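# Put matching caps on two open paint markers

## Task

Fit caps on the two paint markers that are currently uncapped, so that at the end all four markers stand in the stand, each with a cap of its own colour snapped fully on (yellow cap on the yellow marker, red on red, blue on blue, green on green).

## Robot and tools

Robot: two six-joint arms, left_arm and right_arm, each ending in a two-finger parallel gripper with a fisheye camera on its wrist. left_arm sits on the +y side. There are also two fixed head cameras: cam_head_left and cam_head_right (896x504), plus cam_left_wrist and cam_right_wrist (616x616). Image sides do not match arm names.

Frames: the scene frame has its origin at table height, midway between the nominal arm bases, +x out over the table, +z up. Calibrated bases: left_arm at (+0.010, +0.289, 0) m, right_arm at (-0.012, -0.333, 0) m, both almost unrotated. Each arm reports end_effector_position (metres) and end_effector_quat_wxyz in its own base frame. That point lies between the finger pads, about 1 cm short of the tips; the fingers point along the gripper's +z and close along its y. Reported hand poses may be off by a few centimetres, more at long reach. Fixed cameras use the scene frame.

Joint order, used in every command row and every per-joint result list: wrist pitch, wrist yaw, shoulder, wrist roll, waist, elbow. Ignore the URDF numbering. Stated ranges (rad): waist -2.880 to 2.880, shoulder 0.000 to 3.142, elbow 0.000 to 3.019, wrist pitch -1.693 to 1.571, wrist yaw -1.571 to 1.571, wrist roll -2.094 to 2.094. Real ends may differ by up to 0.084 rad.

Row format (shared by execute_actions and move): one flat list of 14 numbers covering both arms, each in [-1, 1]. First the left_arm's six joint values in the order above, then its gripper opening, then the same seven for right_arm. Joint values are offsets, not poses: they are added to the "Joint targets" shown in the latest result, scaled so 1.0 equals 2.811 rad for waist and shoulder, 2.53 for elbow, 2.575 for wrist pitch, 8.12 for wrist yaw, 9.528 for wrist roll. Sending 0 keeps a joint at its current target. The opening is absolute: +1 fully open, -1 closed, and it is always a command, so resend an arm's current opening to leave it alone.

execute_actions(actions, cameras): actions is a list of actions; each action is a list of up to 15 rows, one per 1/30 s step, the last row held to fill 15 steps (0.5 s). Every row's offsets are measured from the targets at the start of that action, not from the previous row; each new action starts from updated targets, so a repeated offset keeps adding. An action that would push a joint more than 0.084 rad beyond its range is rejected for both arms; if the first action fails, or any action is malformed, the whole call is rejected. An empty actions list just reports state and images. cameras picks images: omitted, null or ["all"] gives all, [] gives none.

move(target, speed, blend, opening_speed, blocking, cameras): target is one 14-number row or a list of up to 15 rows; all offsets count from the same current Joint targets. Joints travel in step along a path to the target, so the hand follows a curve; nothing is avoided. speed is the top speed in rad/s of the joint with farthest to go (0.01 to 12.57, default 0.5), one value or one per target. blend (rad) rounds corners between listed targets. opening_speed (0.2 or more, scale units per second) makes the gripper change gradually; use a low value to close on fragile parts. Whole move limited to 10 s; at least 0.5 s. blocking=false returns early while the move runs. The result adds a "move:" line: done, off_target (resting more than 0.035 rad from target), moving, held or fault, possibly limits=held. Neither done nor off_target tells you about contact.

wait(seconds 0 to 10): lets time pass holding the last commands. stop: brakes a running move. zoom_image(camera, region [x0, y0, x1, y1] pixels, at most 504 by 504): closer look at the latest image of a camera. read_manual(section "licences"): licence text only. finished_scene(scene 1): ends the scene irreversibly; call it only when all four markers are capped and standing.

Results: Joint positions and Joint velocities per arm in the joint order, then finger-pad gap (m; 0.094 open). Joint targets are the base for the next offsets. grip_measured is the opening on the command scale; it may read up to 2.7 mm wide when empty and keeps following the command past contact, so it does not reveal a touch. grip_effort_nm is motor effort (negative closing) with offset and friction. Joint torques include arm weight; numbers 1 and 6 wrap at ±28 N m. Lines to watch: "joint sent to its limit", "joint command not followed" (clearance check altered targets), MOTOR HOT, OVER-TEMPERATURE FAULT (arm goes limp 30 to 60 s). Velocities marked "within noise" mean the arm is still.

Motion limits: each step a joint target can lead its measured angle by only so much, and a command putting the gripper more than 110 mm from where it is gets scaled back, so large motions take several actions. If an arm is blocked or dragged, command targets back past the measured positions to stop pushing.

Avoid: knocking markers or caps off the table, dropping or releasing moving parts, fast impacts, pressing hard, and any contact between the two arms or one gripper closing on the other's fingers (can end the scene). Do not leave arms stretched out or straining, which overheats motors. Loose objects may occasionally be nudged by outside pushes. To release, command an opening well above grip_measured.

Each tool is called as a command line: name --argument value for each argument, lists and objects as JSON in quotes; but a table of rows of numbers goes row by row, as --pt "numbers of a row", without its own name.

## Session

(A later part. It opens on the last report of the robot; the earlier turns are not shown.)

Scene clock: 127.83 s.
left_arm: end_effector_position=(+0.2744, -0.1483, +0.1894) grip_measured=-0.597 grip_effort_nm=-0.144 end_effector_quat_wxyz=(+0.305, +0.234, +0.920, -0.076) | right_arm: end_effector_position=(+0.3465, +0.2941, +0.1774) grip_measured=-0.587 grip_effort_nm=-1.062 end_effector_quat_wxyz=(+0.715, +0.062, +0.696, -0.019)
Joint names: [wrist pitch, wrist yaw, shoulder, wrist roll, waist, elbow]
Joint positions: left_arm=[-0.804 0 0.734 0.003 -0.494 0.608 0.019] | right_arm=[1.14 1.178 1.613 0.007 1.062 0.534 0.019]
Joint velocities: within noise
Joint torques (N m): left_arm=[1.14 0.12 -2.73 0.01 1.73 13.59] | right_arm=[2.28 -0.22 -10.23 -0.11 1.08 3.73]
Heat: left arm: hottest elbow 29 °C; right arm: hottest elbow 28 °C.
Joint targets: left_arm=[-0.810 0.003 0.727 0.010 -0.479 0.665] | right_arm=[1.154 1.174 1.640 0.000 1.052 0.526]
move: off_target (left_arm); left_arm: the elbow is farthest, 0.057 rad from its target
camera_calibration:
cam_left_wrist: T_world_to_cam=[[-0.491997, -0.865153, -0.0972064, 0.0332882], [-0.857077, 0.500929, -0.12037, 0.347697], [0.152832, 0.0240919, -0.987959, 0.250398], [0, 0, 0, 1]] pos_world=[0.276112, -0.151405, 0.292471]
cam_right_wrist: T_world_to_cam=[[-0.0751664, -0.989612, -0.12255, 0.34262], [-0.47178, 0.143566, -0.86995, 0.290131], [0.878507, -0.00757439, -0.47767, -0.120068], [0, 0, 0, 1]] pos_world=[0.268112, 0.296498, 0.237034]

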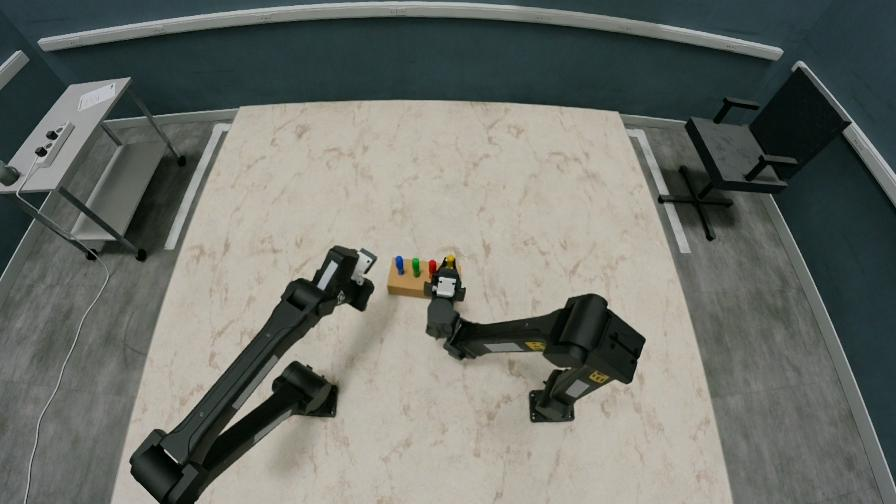

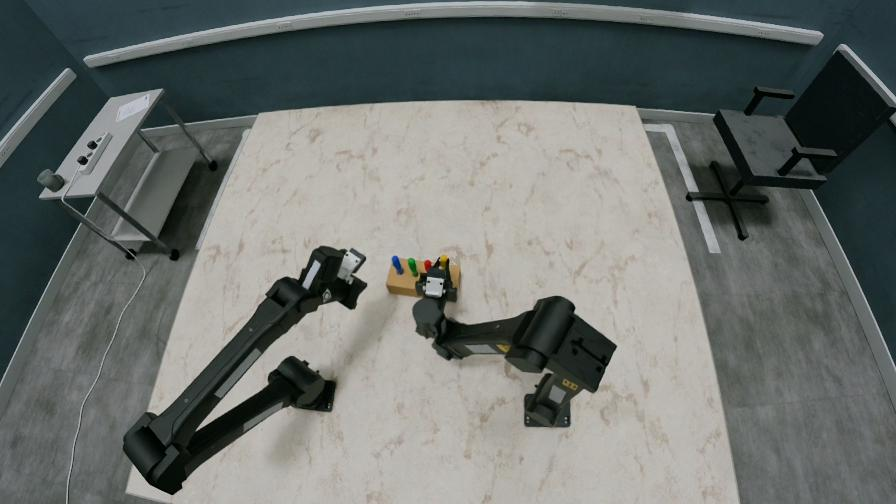

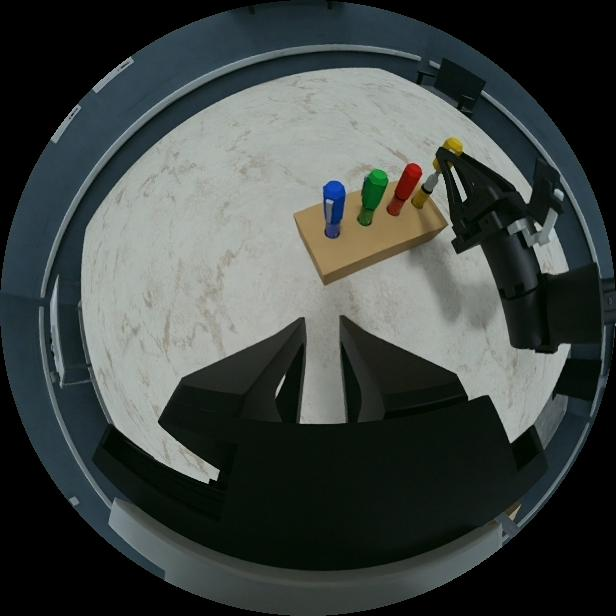

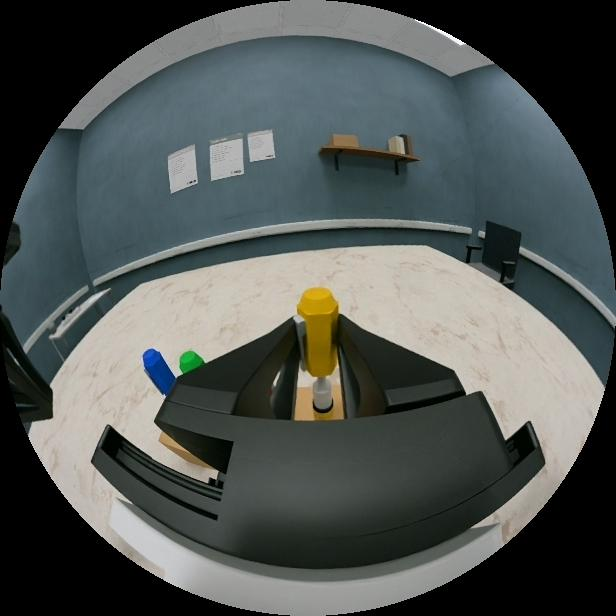

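move --target '[0,0,0,0,0,0,-0.6,0.00524,0,0.01067,0,0,-0.00178,-0.8]' --speed 0.03

zoom_image --camera "cam_left_wrist" --region '[425, 130, 465, 180]'

zoom_image --camera "cam_right_wrist" --region '[285, 350, 345, 430]'

zoom_image --camera "cam_left_wrist" --region '[405, 160, 450, 215]'

Scene clock: 130.00 s.
left_arm: end_effector_position=(+0.2744, -0.1483, +0.1894) grip_measured=-0.597 grip_effort_nm=-0.139 end_effector_quat_wxyz=(+0.305, +0.234, +0.920, -0.076) | right_arm: end_effector_position=(+0.3463, +0.2939, +0.1659) grip_measured=-0.587 grip_effort_nm=-1.062 end_effector_quat_wxyz=(+0.712, +0.056, +0.699, -0.026)
Joint names: [wrist pitch, wrist yaw, shoulder, wrist roll, waist, elbow]
Joint positions: left_arm=[-0.804 0 0.734 0.003 -0.494 0.608 0.019] | right_arm=[1.154 1.178 1.643 0.007 1.062 0.529 0.019]
Joint velocities: within noise
Joint torques (N m): left_arm=[1.14 0.12 -2.78 0.01 1.73 13.57] | right_arm=[2.36 -0.2 -10.4 -0.1 1.08 3.49]
Heat: left arm: hottest elbow 29 °C; right arm: hottest elbow 28 °C.
Joint targets: left_arm=[-0.810 0.003 0.727 0.010 -0.479 0.665] | right_arm=[1.168 1.174 1.670 0.000 1.052 0.522]
move: off_target (left_arm); left_arm: the elbow is farthest, 0.057 rad from its target
camera_calibration:
cam_left_wrist: T_world_to_cam=[[-0.491997, -0.865153, -0.0972064, 0.0332882], [-0.857077, 0.500929, -0.12037, 0.347697], [0.152832, 0.0240919, -0.987959, 0.250398], [0, 0, 0, 1]] pos_world=[0.276112, -0.151405, 0.292471]
cam_right_wrist: T_world_to_cam=[[-0.0763071, -0.99165, -0.103955, 0.338914], [-0.480522, 0.127927, -0.867602, 0.287368], [0.873657, -0.0162516, -0.486272, -0.119785], [0, 0, 0, 1]] pos_world=[0.268599, 0.297375, 0.226304]

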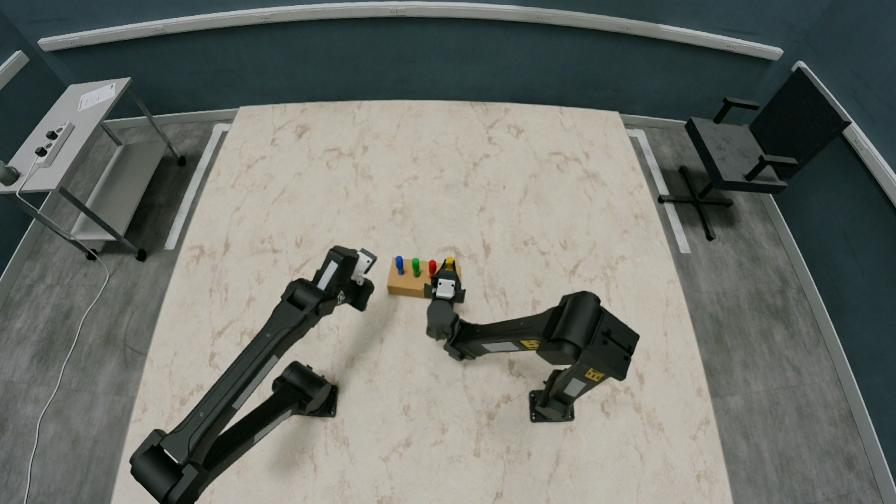

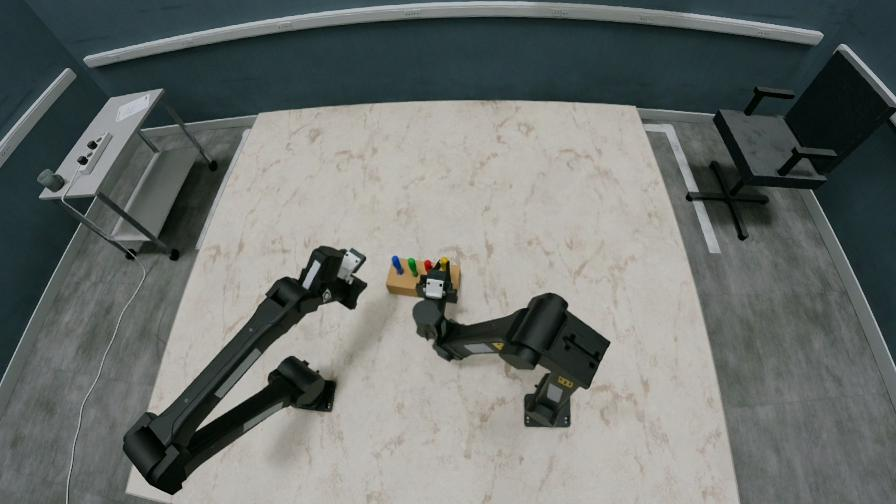

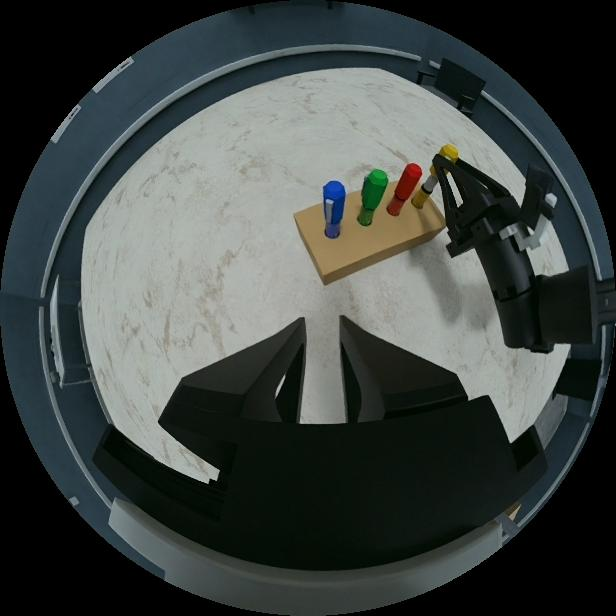

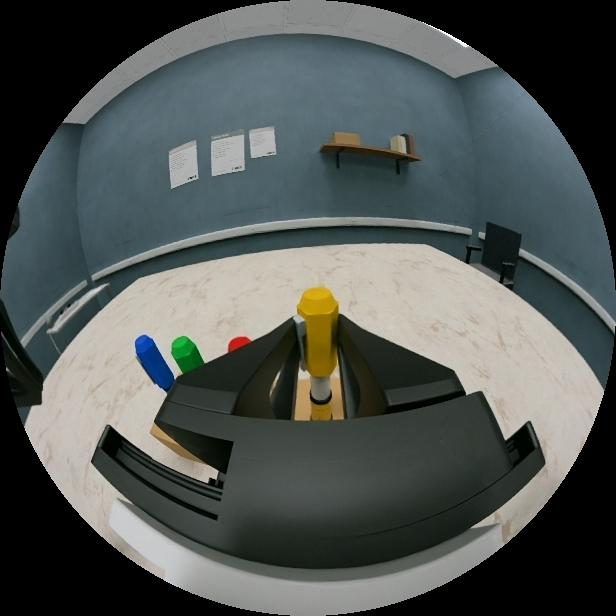

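Scaled by 10.080 from the camera's 616x616 image, which has a finer 880x880 frame.

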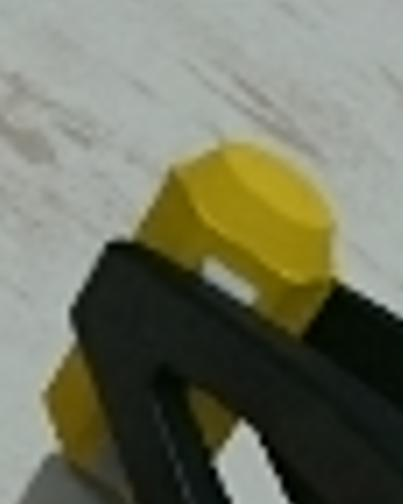

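Scaled by 6.300 from the camera's 616x616 image, which has a finer 880x880 frame.

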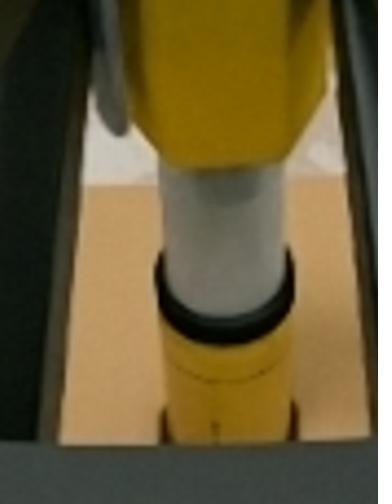

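Scaled by 9.164 from the camera's 616x616 image, which has a finer 880x880 frame.

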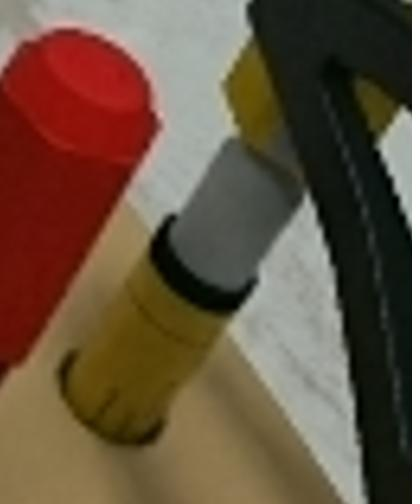

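move --target '[0,0,0,0,0,0,-0.6,0.01553,0,0.01352,0,-0.00036,-0.0008,-0.8]' --speed 0.03

zoom_image --camera "cam_left_wrist" --region '[415, 135, 465, 185]'

zoom_image --camera "cam_right_wrist" --region '[285, 350, 345, 430]'

zoom_image --camera "cam_left_wrist" --region '[405, 160, 450, 215]'

Scene clock: 132.27 s.
left_arm: end_effector_position=(+0.2744, -0.1483, +0.1894) grip_measured=-0.597 grip_effort_nm=-0.139 end_effector_quat_wxyz=(+0.305, +0.234, +0.920, -0.076) | right_arm: end_effector_position=(+0.3468, +0.2936, +0.1558) grip_measured=-0.587 grip_effort_nm=-1.062 end_effector_quat_wxyz=(+0.712, +0.056, +0.699, -0.026)
Joint names: [wrist pitch, wrist yaw, shoulder, wrist roll, waist, elbow]
Joint positions: left_arm=[-0.804 0 0.734 0.003 -0.494 0.608 0.019] | right_arm=[1.194 1.178 1.681 0.007 1.061 0.527 0.019]
Joint velocities: within noise
Joint torques (N m): left_arm=[1.14 0.12 -2.78 0 1.73 13.57] | right_arm=[2.4 -0.2 -10.64 -0.11 1.08 3.25]
Heat: left arm: hottest elbow 30 °C; right arm: hottest elbow 27 °C.
Joint targets: left_arm=[-0.810 0.003 0.727 0.010 -0.479 0.665] | right_arm=[1.208 1.174 1.708 0.000 1.051 0.520]
move: off_target (left_arm); left_arm: the elbow is farthest, 0.057 rad from its target
camera_calibration:
cam_left_wrist: T_world_to_cam=[[-0.491997, -0.865153, -0.0972064, 0.0332882], [-0.857077, 0.500929, -0.12037, 0.347697], [0.152832, 0.0240919, -0.987959, 0.250398], [0, 0, 0, 1]] pos_world=[0.276112, -0.151405, 0.292471]
cam_right_wrist: T_world_to_cam=[[-0.0774291, -0.991519, -0.104376, 0.338035], [-0.480249, 0.128836, -0.867619, 0.278396], [0.873708, -0.0170524, -0.486152, -0.124899], [0, 0, 0, 1]] pos_world=[0.268999, 0.297171, 0.216105]

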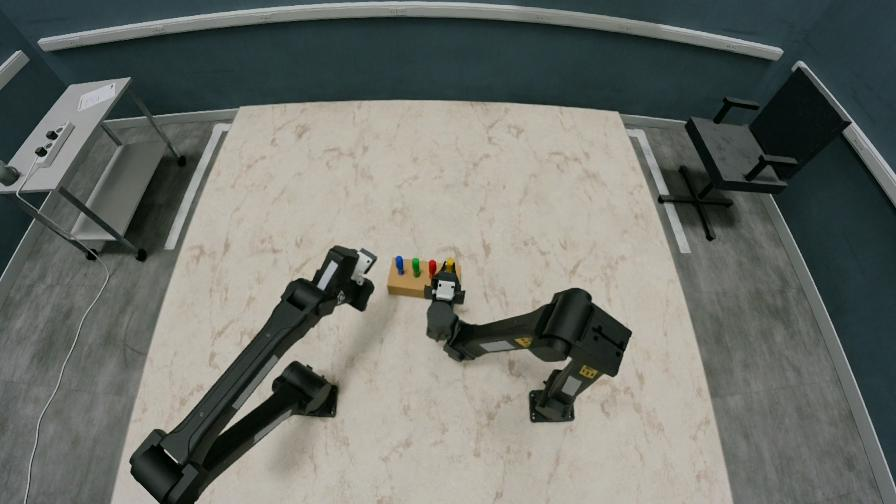

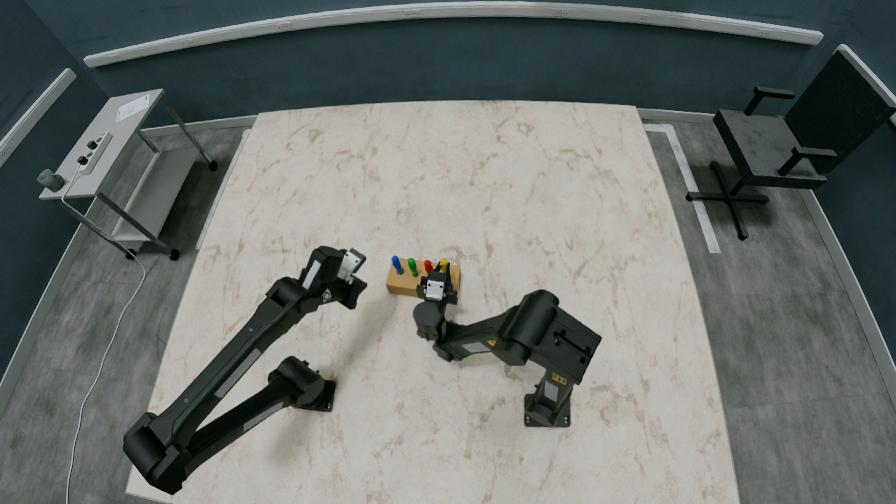

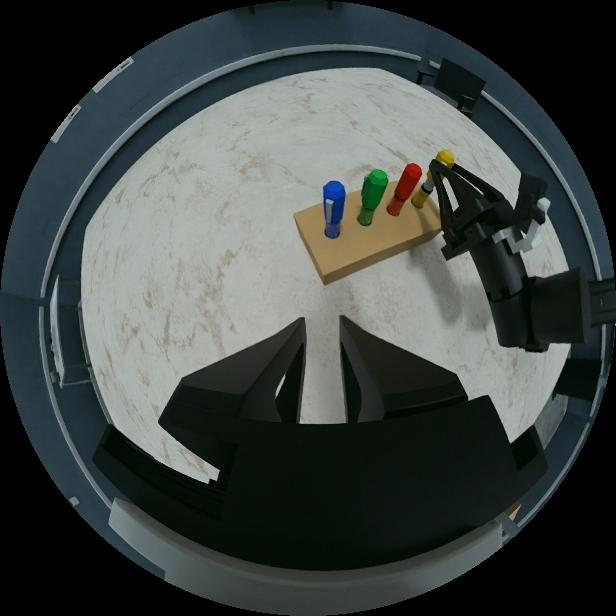

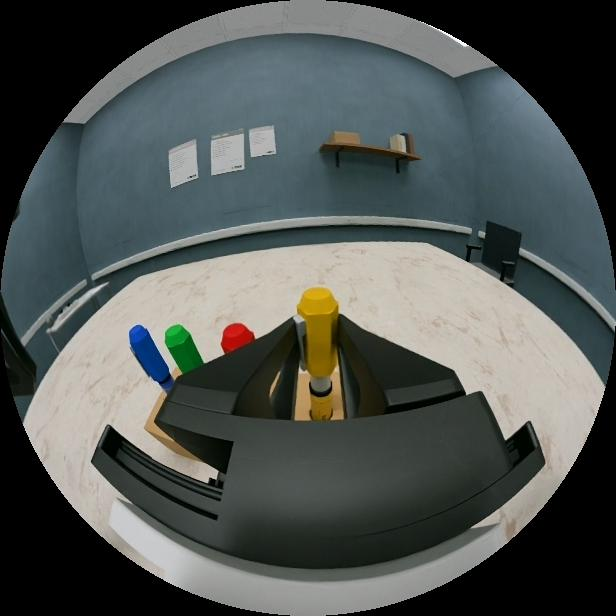

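Scaled by 10.080 from the camera's 616x616 image, which has a finer 880x880 frame.

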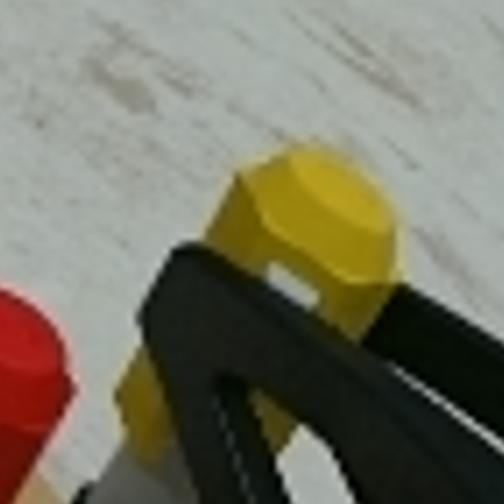

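Scaled by 6.300 from the camera's 616x616 image, which has a finer 880x880 frame.

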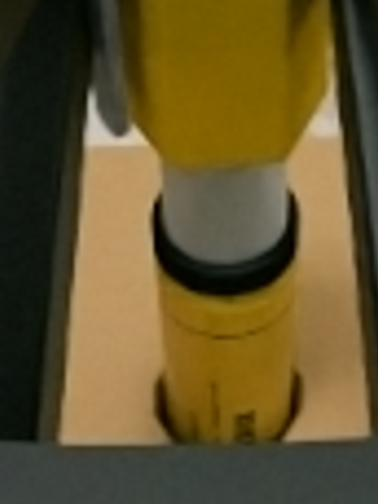

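Scaled by 9.164 from the camera's 616x616 image, which has a finer 880x880 frame.

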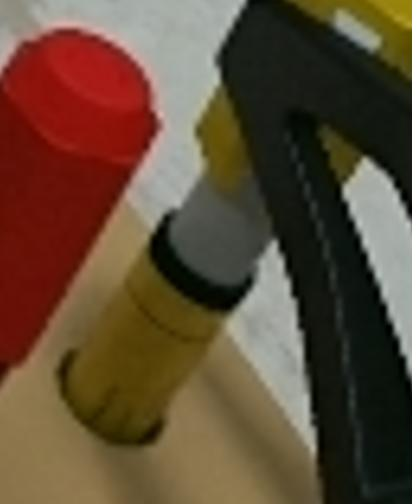

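move --target '[0,0,0,0,0,0,-0.6,0.01165,0,0.01032,0,0,-0.0005,-0.8]' --speed 0.03

zoom_image --camera "cam_left_wrist" --region '[415, 135, 465, 185]'

zoom_image --camera "cam_right_wrist" --region '[285, 350, 345, 430]'

zoom_image --camera "cam_left_wrist" --region '[405, 160, 450, 215]'

Scene clock: 134.07 s.
left_arm: end_effector_position=(+0.2744, -0.1483, +0.1894) grip_measured=-0.597 grip_effort_nm=-0.144 end_effector_quat_wxyz=(+0.305, +0.234, +0.920, -0.076) | right_arm: end_effector_position=(+0.3468, +0.2937, +0.1479) grip_measured=-0.587 grip_effort_nm=-1.062 end_effector_quat_wxyz=(+0.712, +0.056, +0.699, -0.026)
Joint names: [wrist pitch, wrist yaw, shoulder, wrist roll, waist, elbow]
Joint positions: left_arm=[-0.804 0 0.734 0.003 -0.494 0.608 0.019] | right_arm=[1.223 1.178 1.71 0.007 1.061 0.526 0.019]
Joint velocities: within noise
Joint torques (N m): left_arm=[1.14 0.12 -2.73 0 1.73 13.59] | right_arm=[2.25 -0.2 -10.81 -0.1 1.08 3.02]
Heat: left arm: hottest elbow 30 °C; right arm: hottest elbow 27 °C.
Joint targets: left_arm=[-0.810 0.003 0.727 0.010 -0.479 0.665] | right_arm=[1.237 1.174 1.737 0.000 1.051 0.519]
move: off_target (left_arm); left_arm: the elbow is farthest, 0.057 rad from its target
camera_calibration:
cam_left_wrist: T_world_to_cam=[[-0.491997, -0.865153, -0.0972064, 0.0332882], [-0.857077, 0.500929, -0.12037, 0.347697], [0.152832, 0.0240919, -0.987959, 0.250398], [0, 0, 0, 1]] pos_world=[0.276112, -0.151405, 0.292471]
cam_right_wrist: T_world_to_cam=[[-0.0774668, -0.991556, -0.103999, 0.337259], [-0.480367, 0.128528, -0.867599, 0.271696], [0.87364, -0.0172523, -0.486267, -0.128724], [0, 0, 0, 1]] pos_world=[0.269099, 0.29727, 0.208204]

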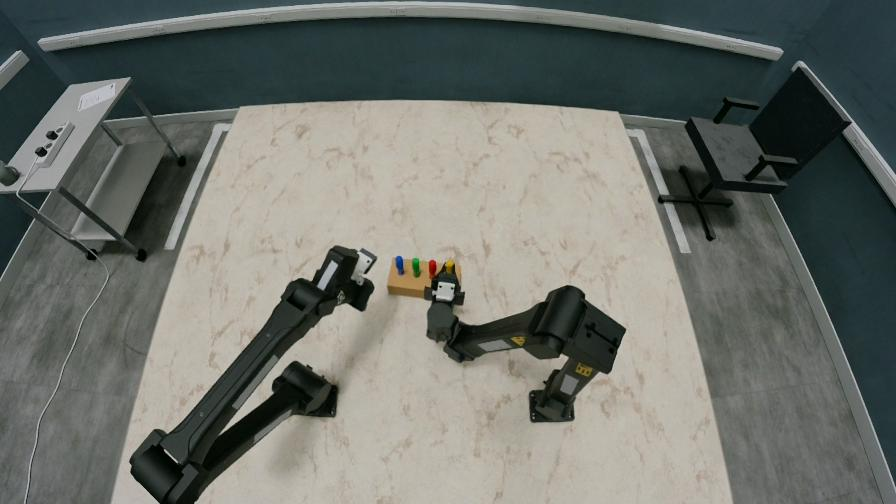

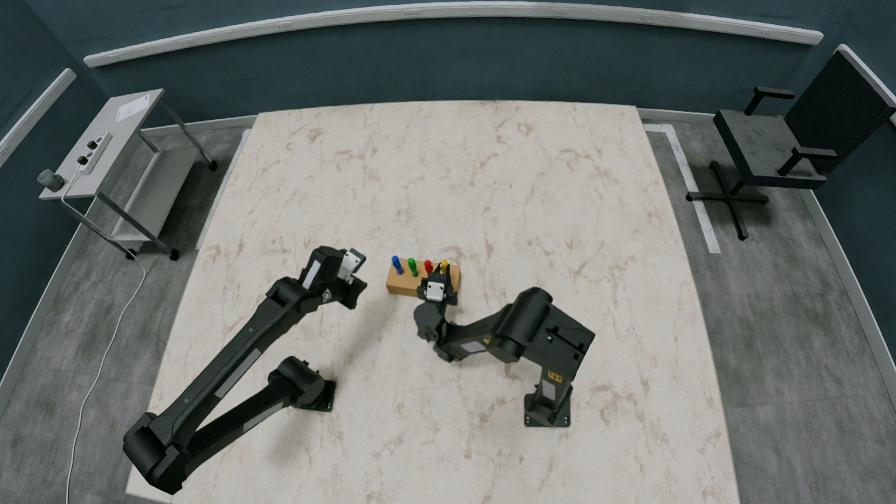

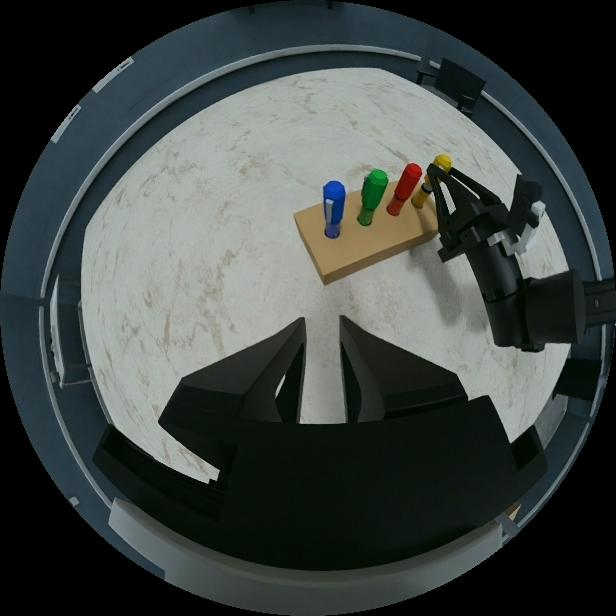

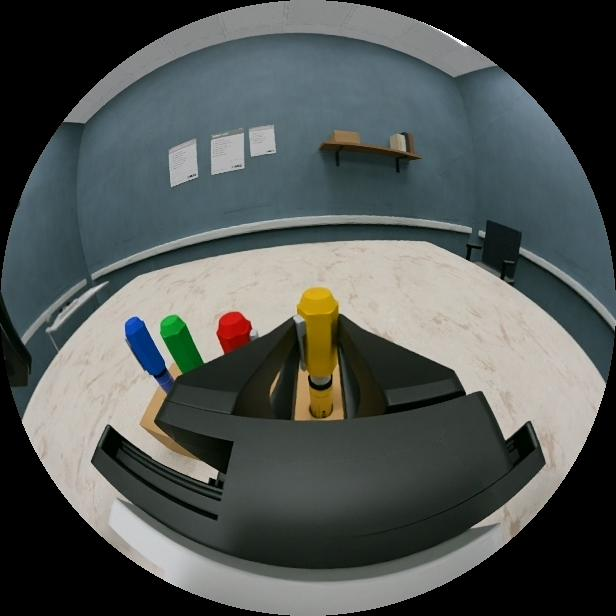

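Scaled by 10.080 from the camera's 616x616 image, which has a finer 880x880 frame.

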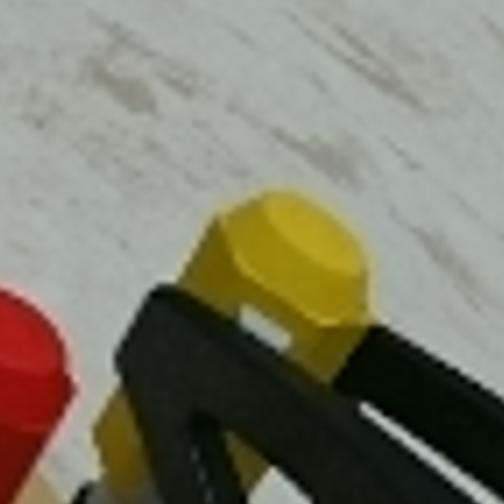

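Scaled by 6.300 from the camera's 616x616 image, which has a finer 880x880 frame.

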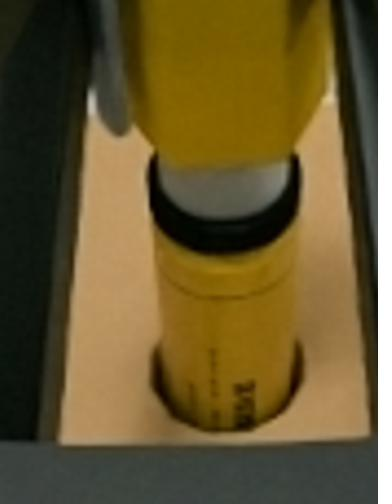

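Scaled by 9.164 from the camera's 616x616 image, which has a finer 880x880 frame.

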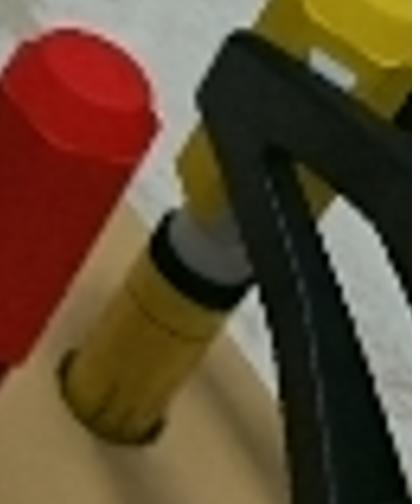

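move --target '[0,0,0,0,0,0,-0.6,0.00746,0,0.00665,0,0,-0.0002,-0.8]' --speed 0.02 --cameras '["cam_left_wrist", "cam_right_wrist"]'

zoom_image --camera "cam_left_wrist" --region '[405, 140, 465, 215]'

zoom_image --camera "cam_right_wrist" --region '[285, 350, 345, 430]'

Scene clock: 135.57 s.
left_arm: end_effector_position=(+0.2744, -0.1483, +0.1894) grip_measured=-0.597 grip_effort_nm=-0.139 end_effector_quat_wxyz=(+0.305, +0.234, +0.920, -0.076) | right_arm: end_effector_position=(+0.3468, +0.2937, +0.1451) grip_measured=-0.587 grip_effort_nm=-1.057 end_effector_quat_wxyz=(+0.713, +0.059, +0.698, -0.024)
Joint names: [wrist pitch, wrist yaw, shoulder, wrist roll, waist, elbow]
Joint positions: left_arm=[-0.804 0 0.734 0.003 -0.494 0.608 0.019] | right_arm=[1.246 1.178 1.724 0.007 1.061 0.526 0.019]
Joint velocities: within noise
Joint torques (N m): left_arm=[1.14 0.12 -2.78 0.01 1.73 13.59] | right_arm=[2.25 -0.21 -10.64 -0.11 1.08 2.93]
Heat: left arm: hottest elbow 30 °C; right arm: hottest elbow 27 °C.
Joint targets: left_arm=[-0.810 0.003 0.727 0.010 -0.479 0.665] | right_arm=[1.257 1.174 1.756 0.000 1.051 0.518]
move: off_target (left_arm); left_arm: the elbow is farthest, 0.057 rad from its target
camera_calibration:
cam_left_wrist: T_world_to_cam=[[-0.491997, -0.865153, -0.0972064, 0.0332882], [-0.857077, 0.500929, -0.12037, 0.347697], [0.152832, 0.0240919, -0.987959, 0.250398], [0, 0, 0, 1]] pos_world=[0.276112, -0.151405, 0.292471]
cam_right_wrist: T_world_to_cam=[[-0.0771167, -0.990835, -0.110903, 0.337536], [-0.477129, 0.134346, -0.868504, 0.266526], [0.875443, -0.0140611, -0.483116, -0.132055], [0, 0, 0, 1]] pos_world=[0.268803, 0.296779, 0.205115]
Images, in order (width x height): cam_left_wrist 616x616, cam_right_wrist 616x616.

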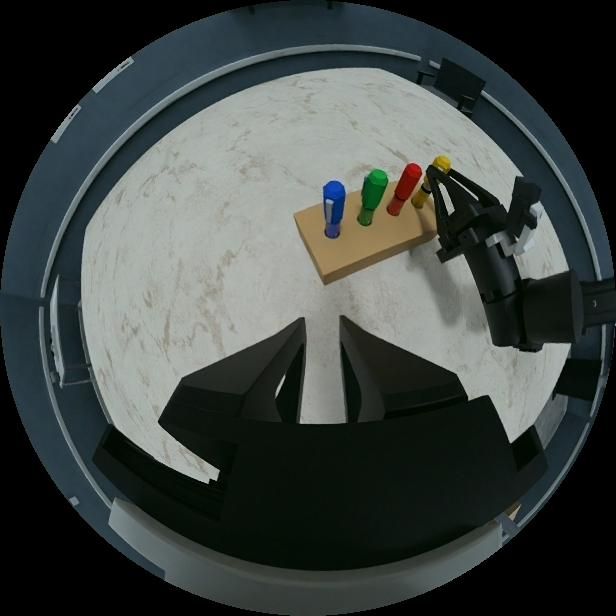

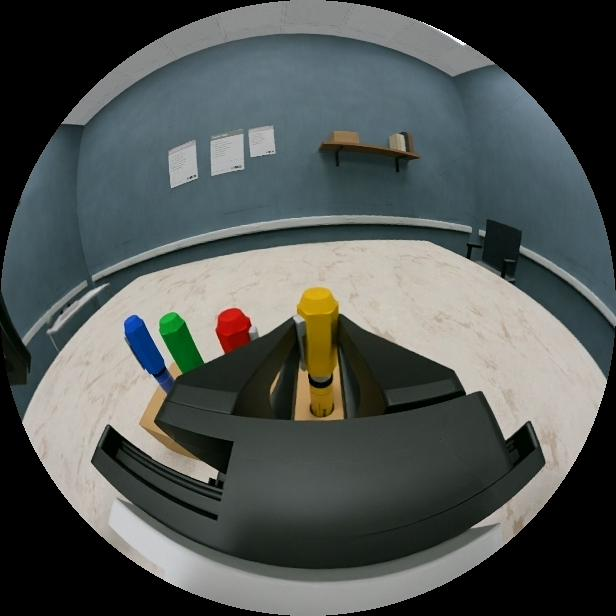

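Scaled by 6.720 from the camera's 616x616 image, which has a finer 880x880 frame.

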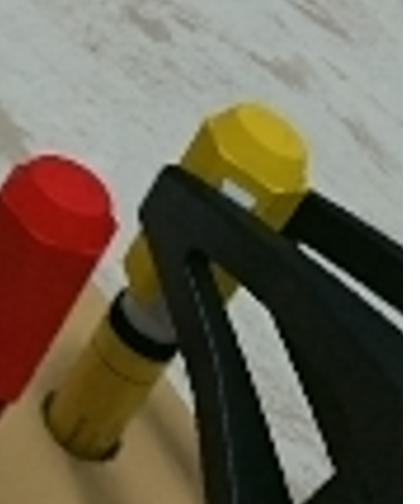

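Scaled by 6.300 from the camera's 616x616 image, which has a finer 880x880 frame.

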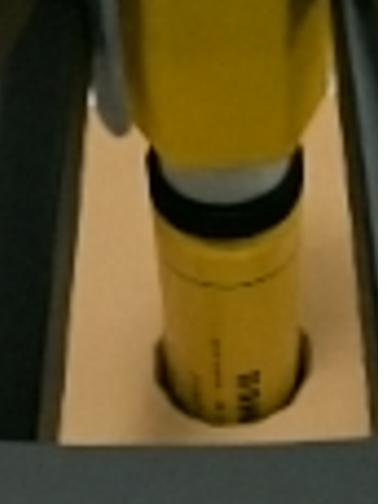

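move --target '[0,0,0,0,0,0,-0.6,0.00272,0,0.01174,0,0,-0.00474,-0.8]' --speed 0.02 --cameras '["cam_left_wrist", "cam_right_wrist"]'

zoom_image --camera "cam_left_wrist" --region '[405, 140, 465, 215]'

zoom_image --camera "cam_right_wrist" --region '[285, 350, 345, 430]'

Scene clock: 137.83 s.
left_arm: end_effector_position=(+0.2744, -0.1483, +0.1894) grip_measured=-0.597 grip_effort_nm=-0.144 end_effector_quat_wxyz=(+0.305, +0.234, +0.920, -0.076) | right_arm: end_effector_position=(+0.3468, +0.2937, +0.1427) grip_measured=-0.587 grip_effort_nm=-1.057 end_effector_quat_wxyz=(+0.714, +0.061, +0.697, -0.021)
Joint names: [wrist pitch, wrist yaw, shoulder, wrist roll, waist, elbow]
Joint positions: left_arm=[-0.804 0 0.734 0.003 -0.494 0.608 0.019] | right_arm=[1.269 1.177 1.738 0.007 1.061 0.526 0.019]
Joint velocities: within noise
Joint torques (N m): left_arm=[1.14 0.12 -2.78 0.01 1.67 13.57] | right_arm=[1.61 -0.21 -9 -0.11 1.08 2.03]
Heat: left arm: hottest elbow 31 °C; right arm: hottest elbow 27 °C.
Joint targets: left_arm=[-0.810 0.003 0.727 0.010 -0.479 0.665] | right_arm=[1.264 1.174 1.789 0.000 1.051 0.506]
move: off_target (left_arm, right_arm); left_arm: the elbow is farthest, 0.057 rad from its target; right_arm: the shoulder is farthest, 0.051 rad from its target
camera_calibration:
cam_left_wrist: T_world_to_cam=[[-0.491997, -0.865153, -0.0972064, 0.0332882], [-0.857077, 0.500929, -0.12037, 0.347697], [0.152832, 0.0240919, -0.987959, 0.250398], [0, 0, 0, 1]] pos_world=[0.276112, -0.151405, 0.292471]
cam_right_wrist: T_world_to_cam=[[-0.0761557, -0.989994, -0.118796, 0.337929], [-0.473469, 0.140758, -0.869491, 0.261468], [0.877512, -0.00997036, -0.47945, -0.135698], [0, 0, 0, 1]] pos_world=[0.268609, 0.29639, 0.202428]
Images, in order (width x height): cam_left_wrist 616x616, cam_right_wrist 616x616.

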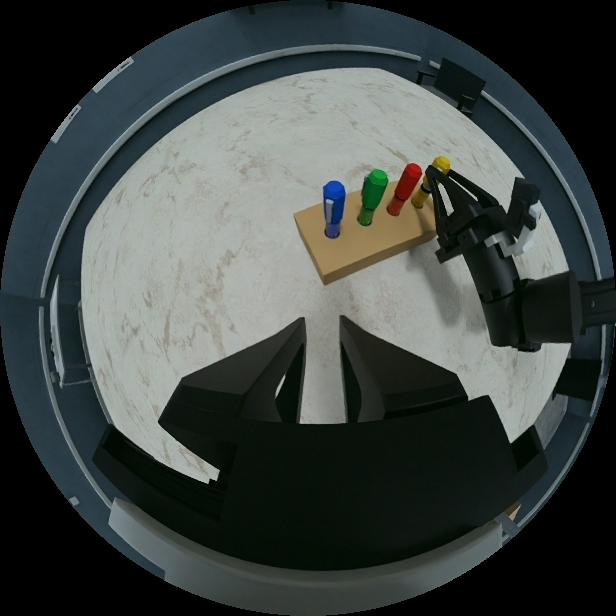

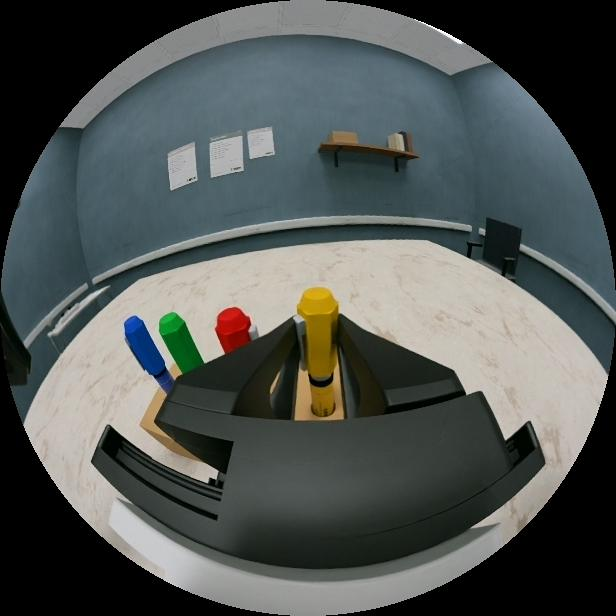

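Scaled by 6.720 from the camera's 616x616 image, which has a finer 880x880 frame.

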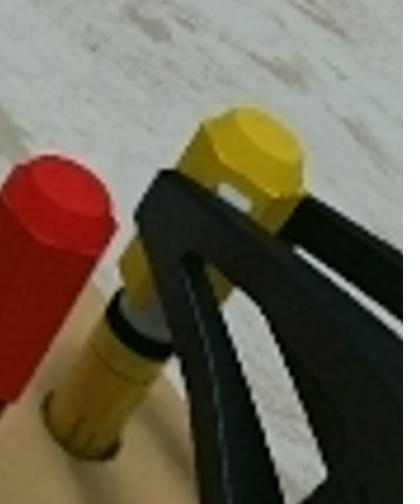

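Scaled by 6.300 from the camera's 616x616 image, which has a finer 880x880 frame.

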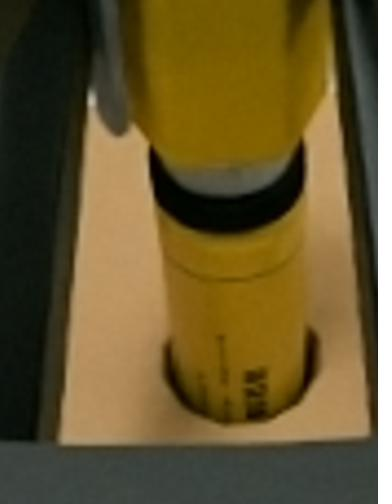

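move --target '[0,0,0,0,0,0,-0.6,-0.01398,0,0.0032,0,0,-0.00395,-0.8]' --speed 0.02 --cameras '["cam_left_wrist", "cam_right_wrist"]'

zoom_image --camera "cam_left_wrist" --region '[405, 140, 465, 215]'

zoom_image --camera "cam_right_wrist" --region '[285, 350, 345, 430]'

Scene clock: 140.33 s.
left_arm: end_effector_position=(+0.2744, -0.1483, +0.1894) grip_measured=-0.597 grip_effort_nm=-0.149 end_effector_quat_wxyz=(+0.305, +0.234, +0.920, -0.076) | right_arm: end_effector_position=(+0.3457, +0.2921, +0.1344) grip_measured=-0.587 grip_effort_nm=-1.053 end_effector_quat_wxyz=(+0.711, +0.052, +0.701, -0.029)
Joint names: [wrist pitch, wrist yaw, shoulder, wrist roll, waist, elbow]
Joint positions: left_arm=[-0.804 0 0.734 0.003 -0.494 0.608 0.019] | right_arm=[1.262 1.175 1.751 0.007 1.061 0.518 0.019]
Joint velocities: within noise
Joint torques (N m): left_arm=[1.14 0.12 -2.78 0 1.73 13.59] | right_arm=[0.57 -0.07 -9.17 -0.11 1.08 1.73]
Heat: left arm: hottest elbow 31 °C; right arm: hottest elbow 27 °C.
Joint targets: left_arm=[-0.810 0.003 0.727 0.010 -0.479 0.665] | right_arm=[1.228 1.174 1.798 0.000 1.051 0.496]
move: off_target (left_arm, right_arm); left_arm: the elbow is farthest, 0.057 rad from its target; right_arm: the shoulder is farthest, 0.047 rad from its target
camera_calibration:
cam_left_wrist: T_world_to_cam=[[-0.491997, -0.865153, -0.0972064, 0.0332882], [-0.857077, 0.500929, -0.12037, 0.347697], [0.152832, 0.0240919, -0.987959, 0.250398], [0, 0, 0, 1]] pos_world=[0.276112, -0.151405, 0.292471]
cam_right_wrist: T_world_to_cam=[[-0.0749223, -0.992719, -0.0943158, 0.332319], [-0.48523, 0.118923, -0.866262, 0.264023], [0.871171, -0.0191375, -0.490607, -0.132217], [0, 0, 0, 1]] pos_world=[0.268194, 0.295971, 0.195189]
Images, in order (width x height): cam_left_wrist 616x616, cam_right_wrist 616x616.

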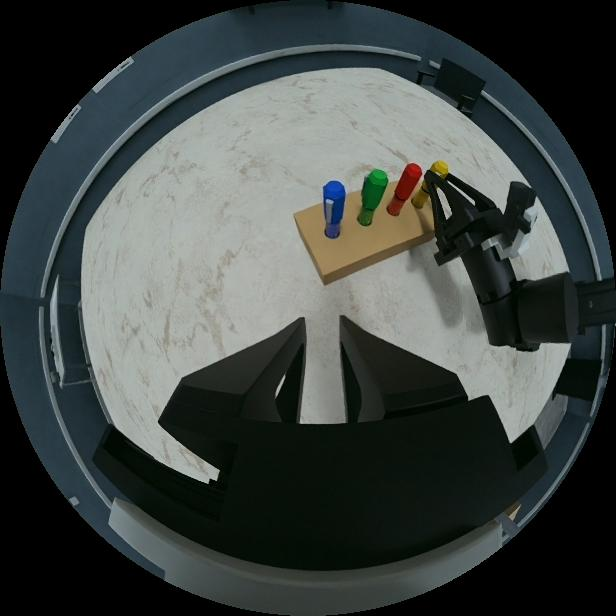

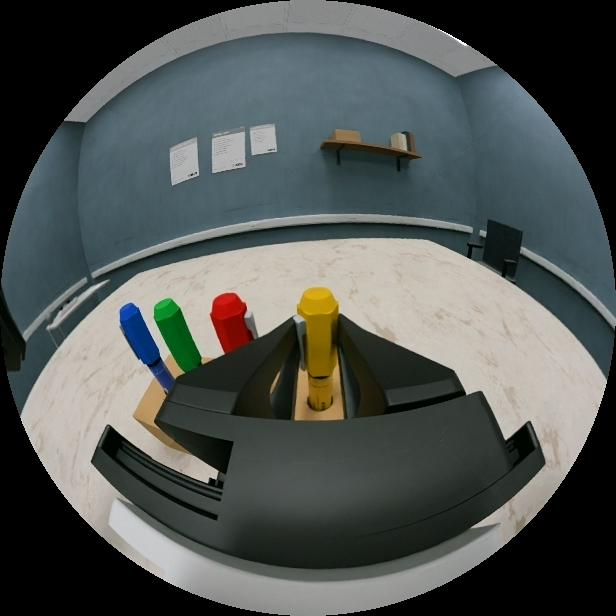

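Scaled by 6.720 from the camera's 616x616 image, which has a finer 880x880 frame.

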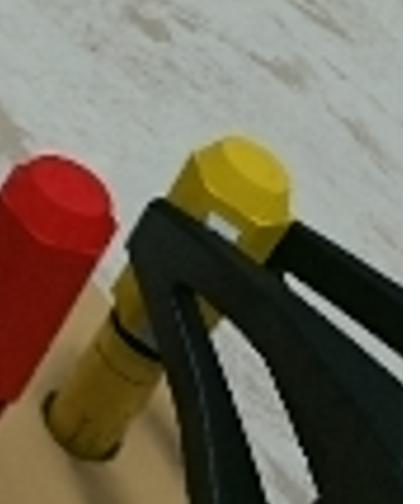

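Scaled by 6.300 from the camera's 616x616 image, which has a finer 880x880 frame.

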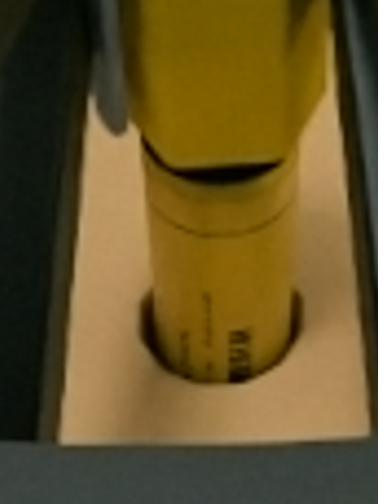

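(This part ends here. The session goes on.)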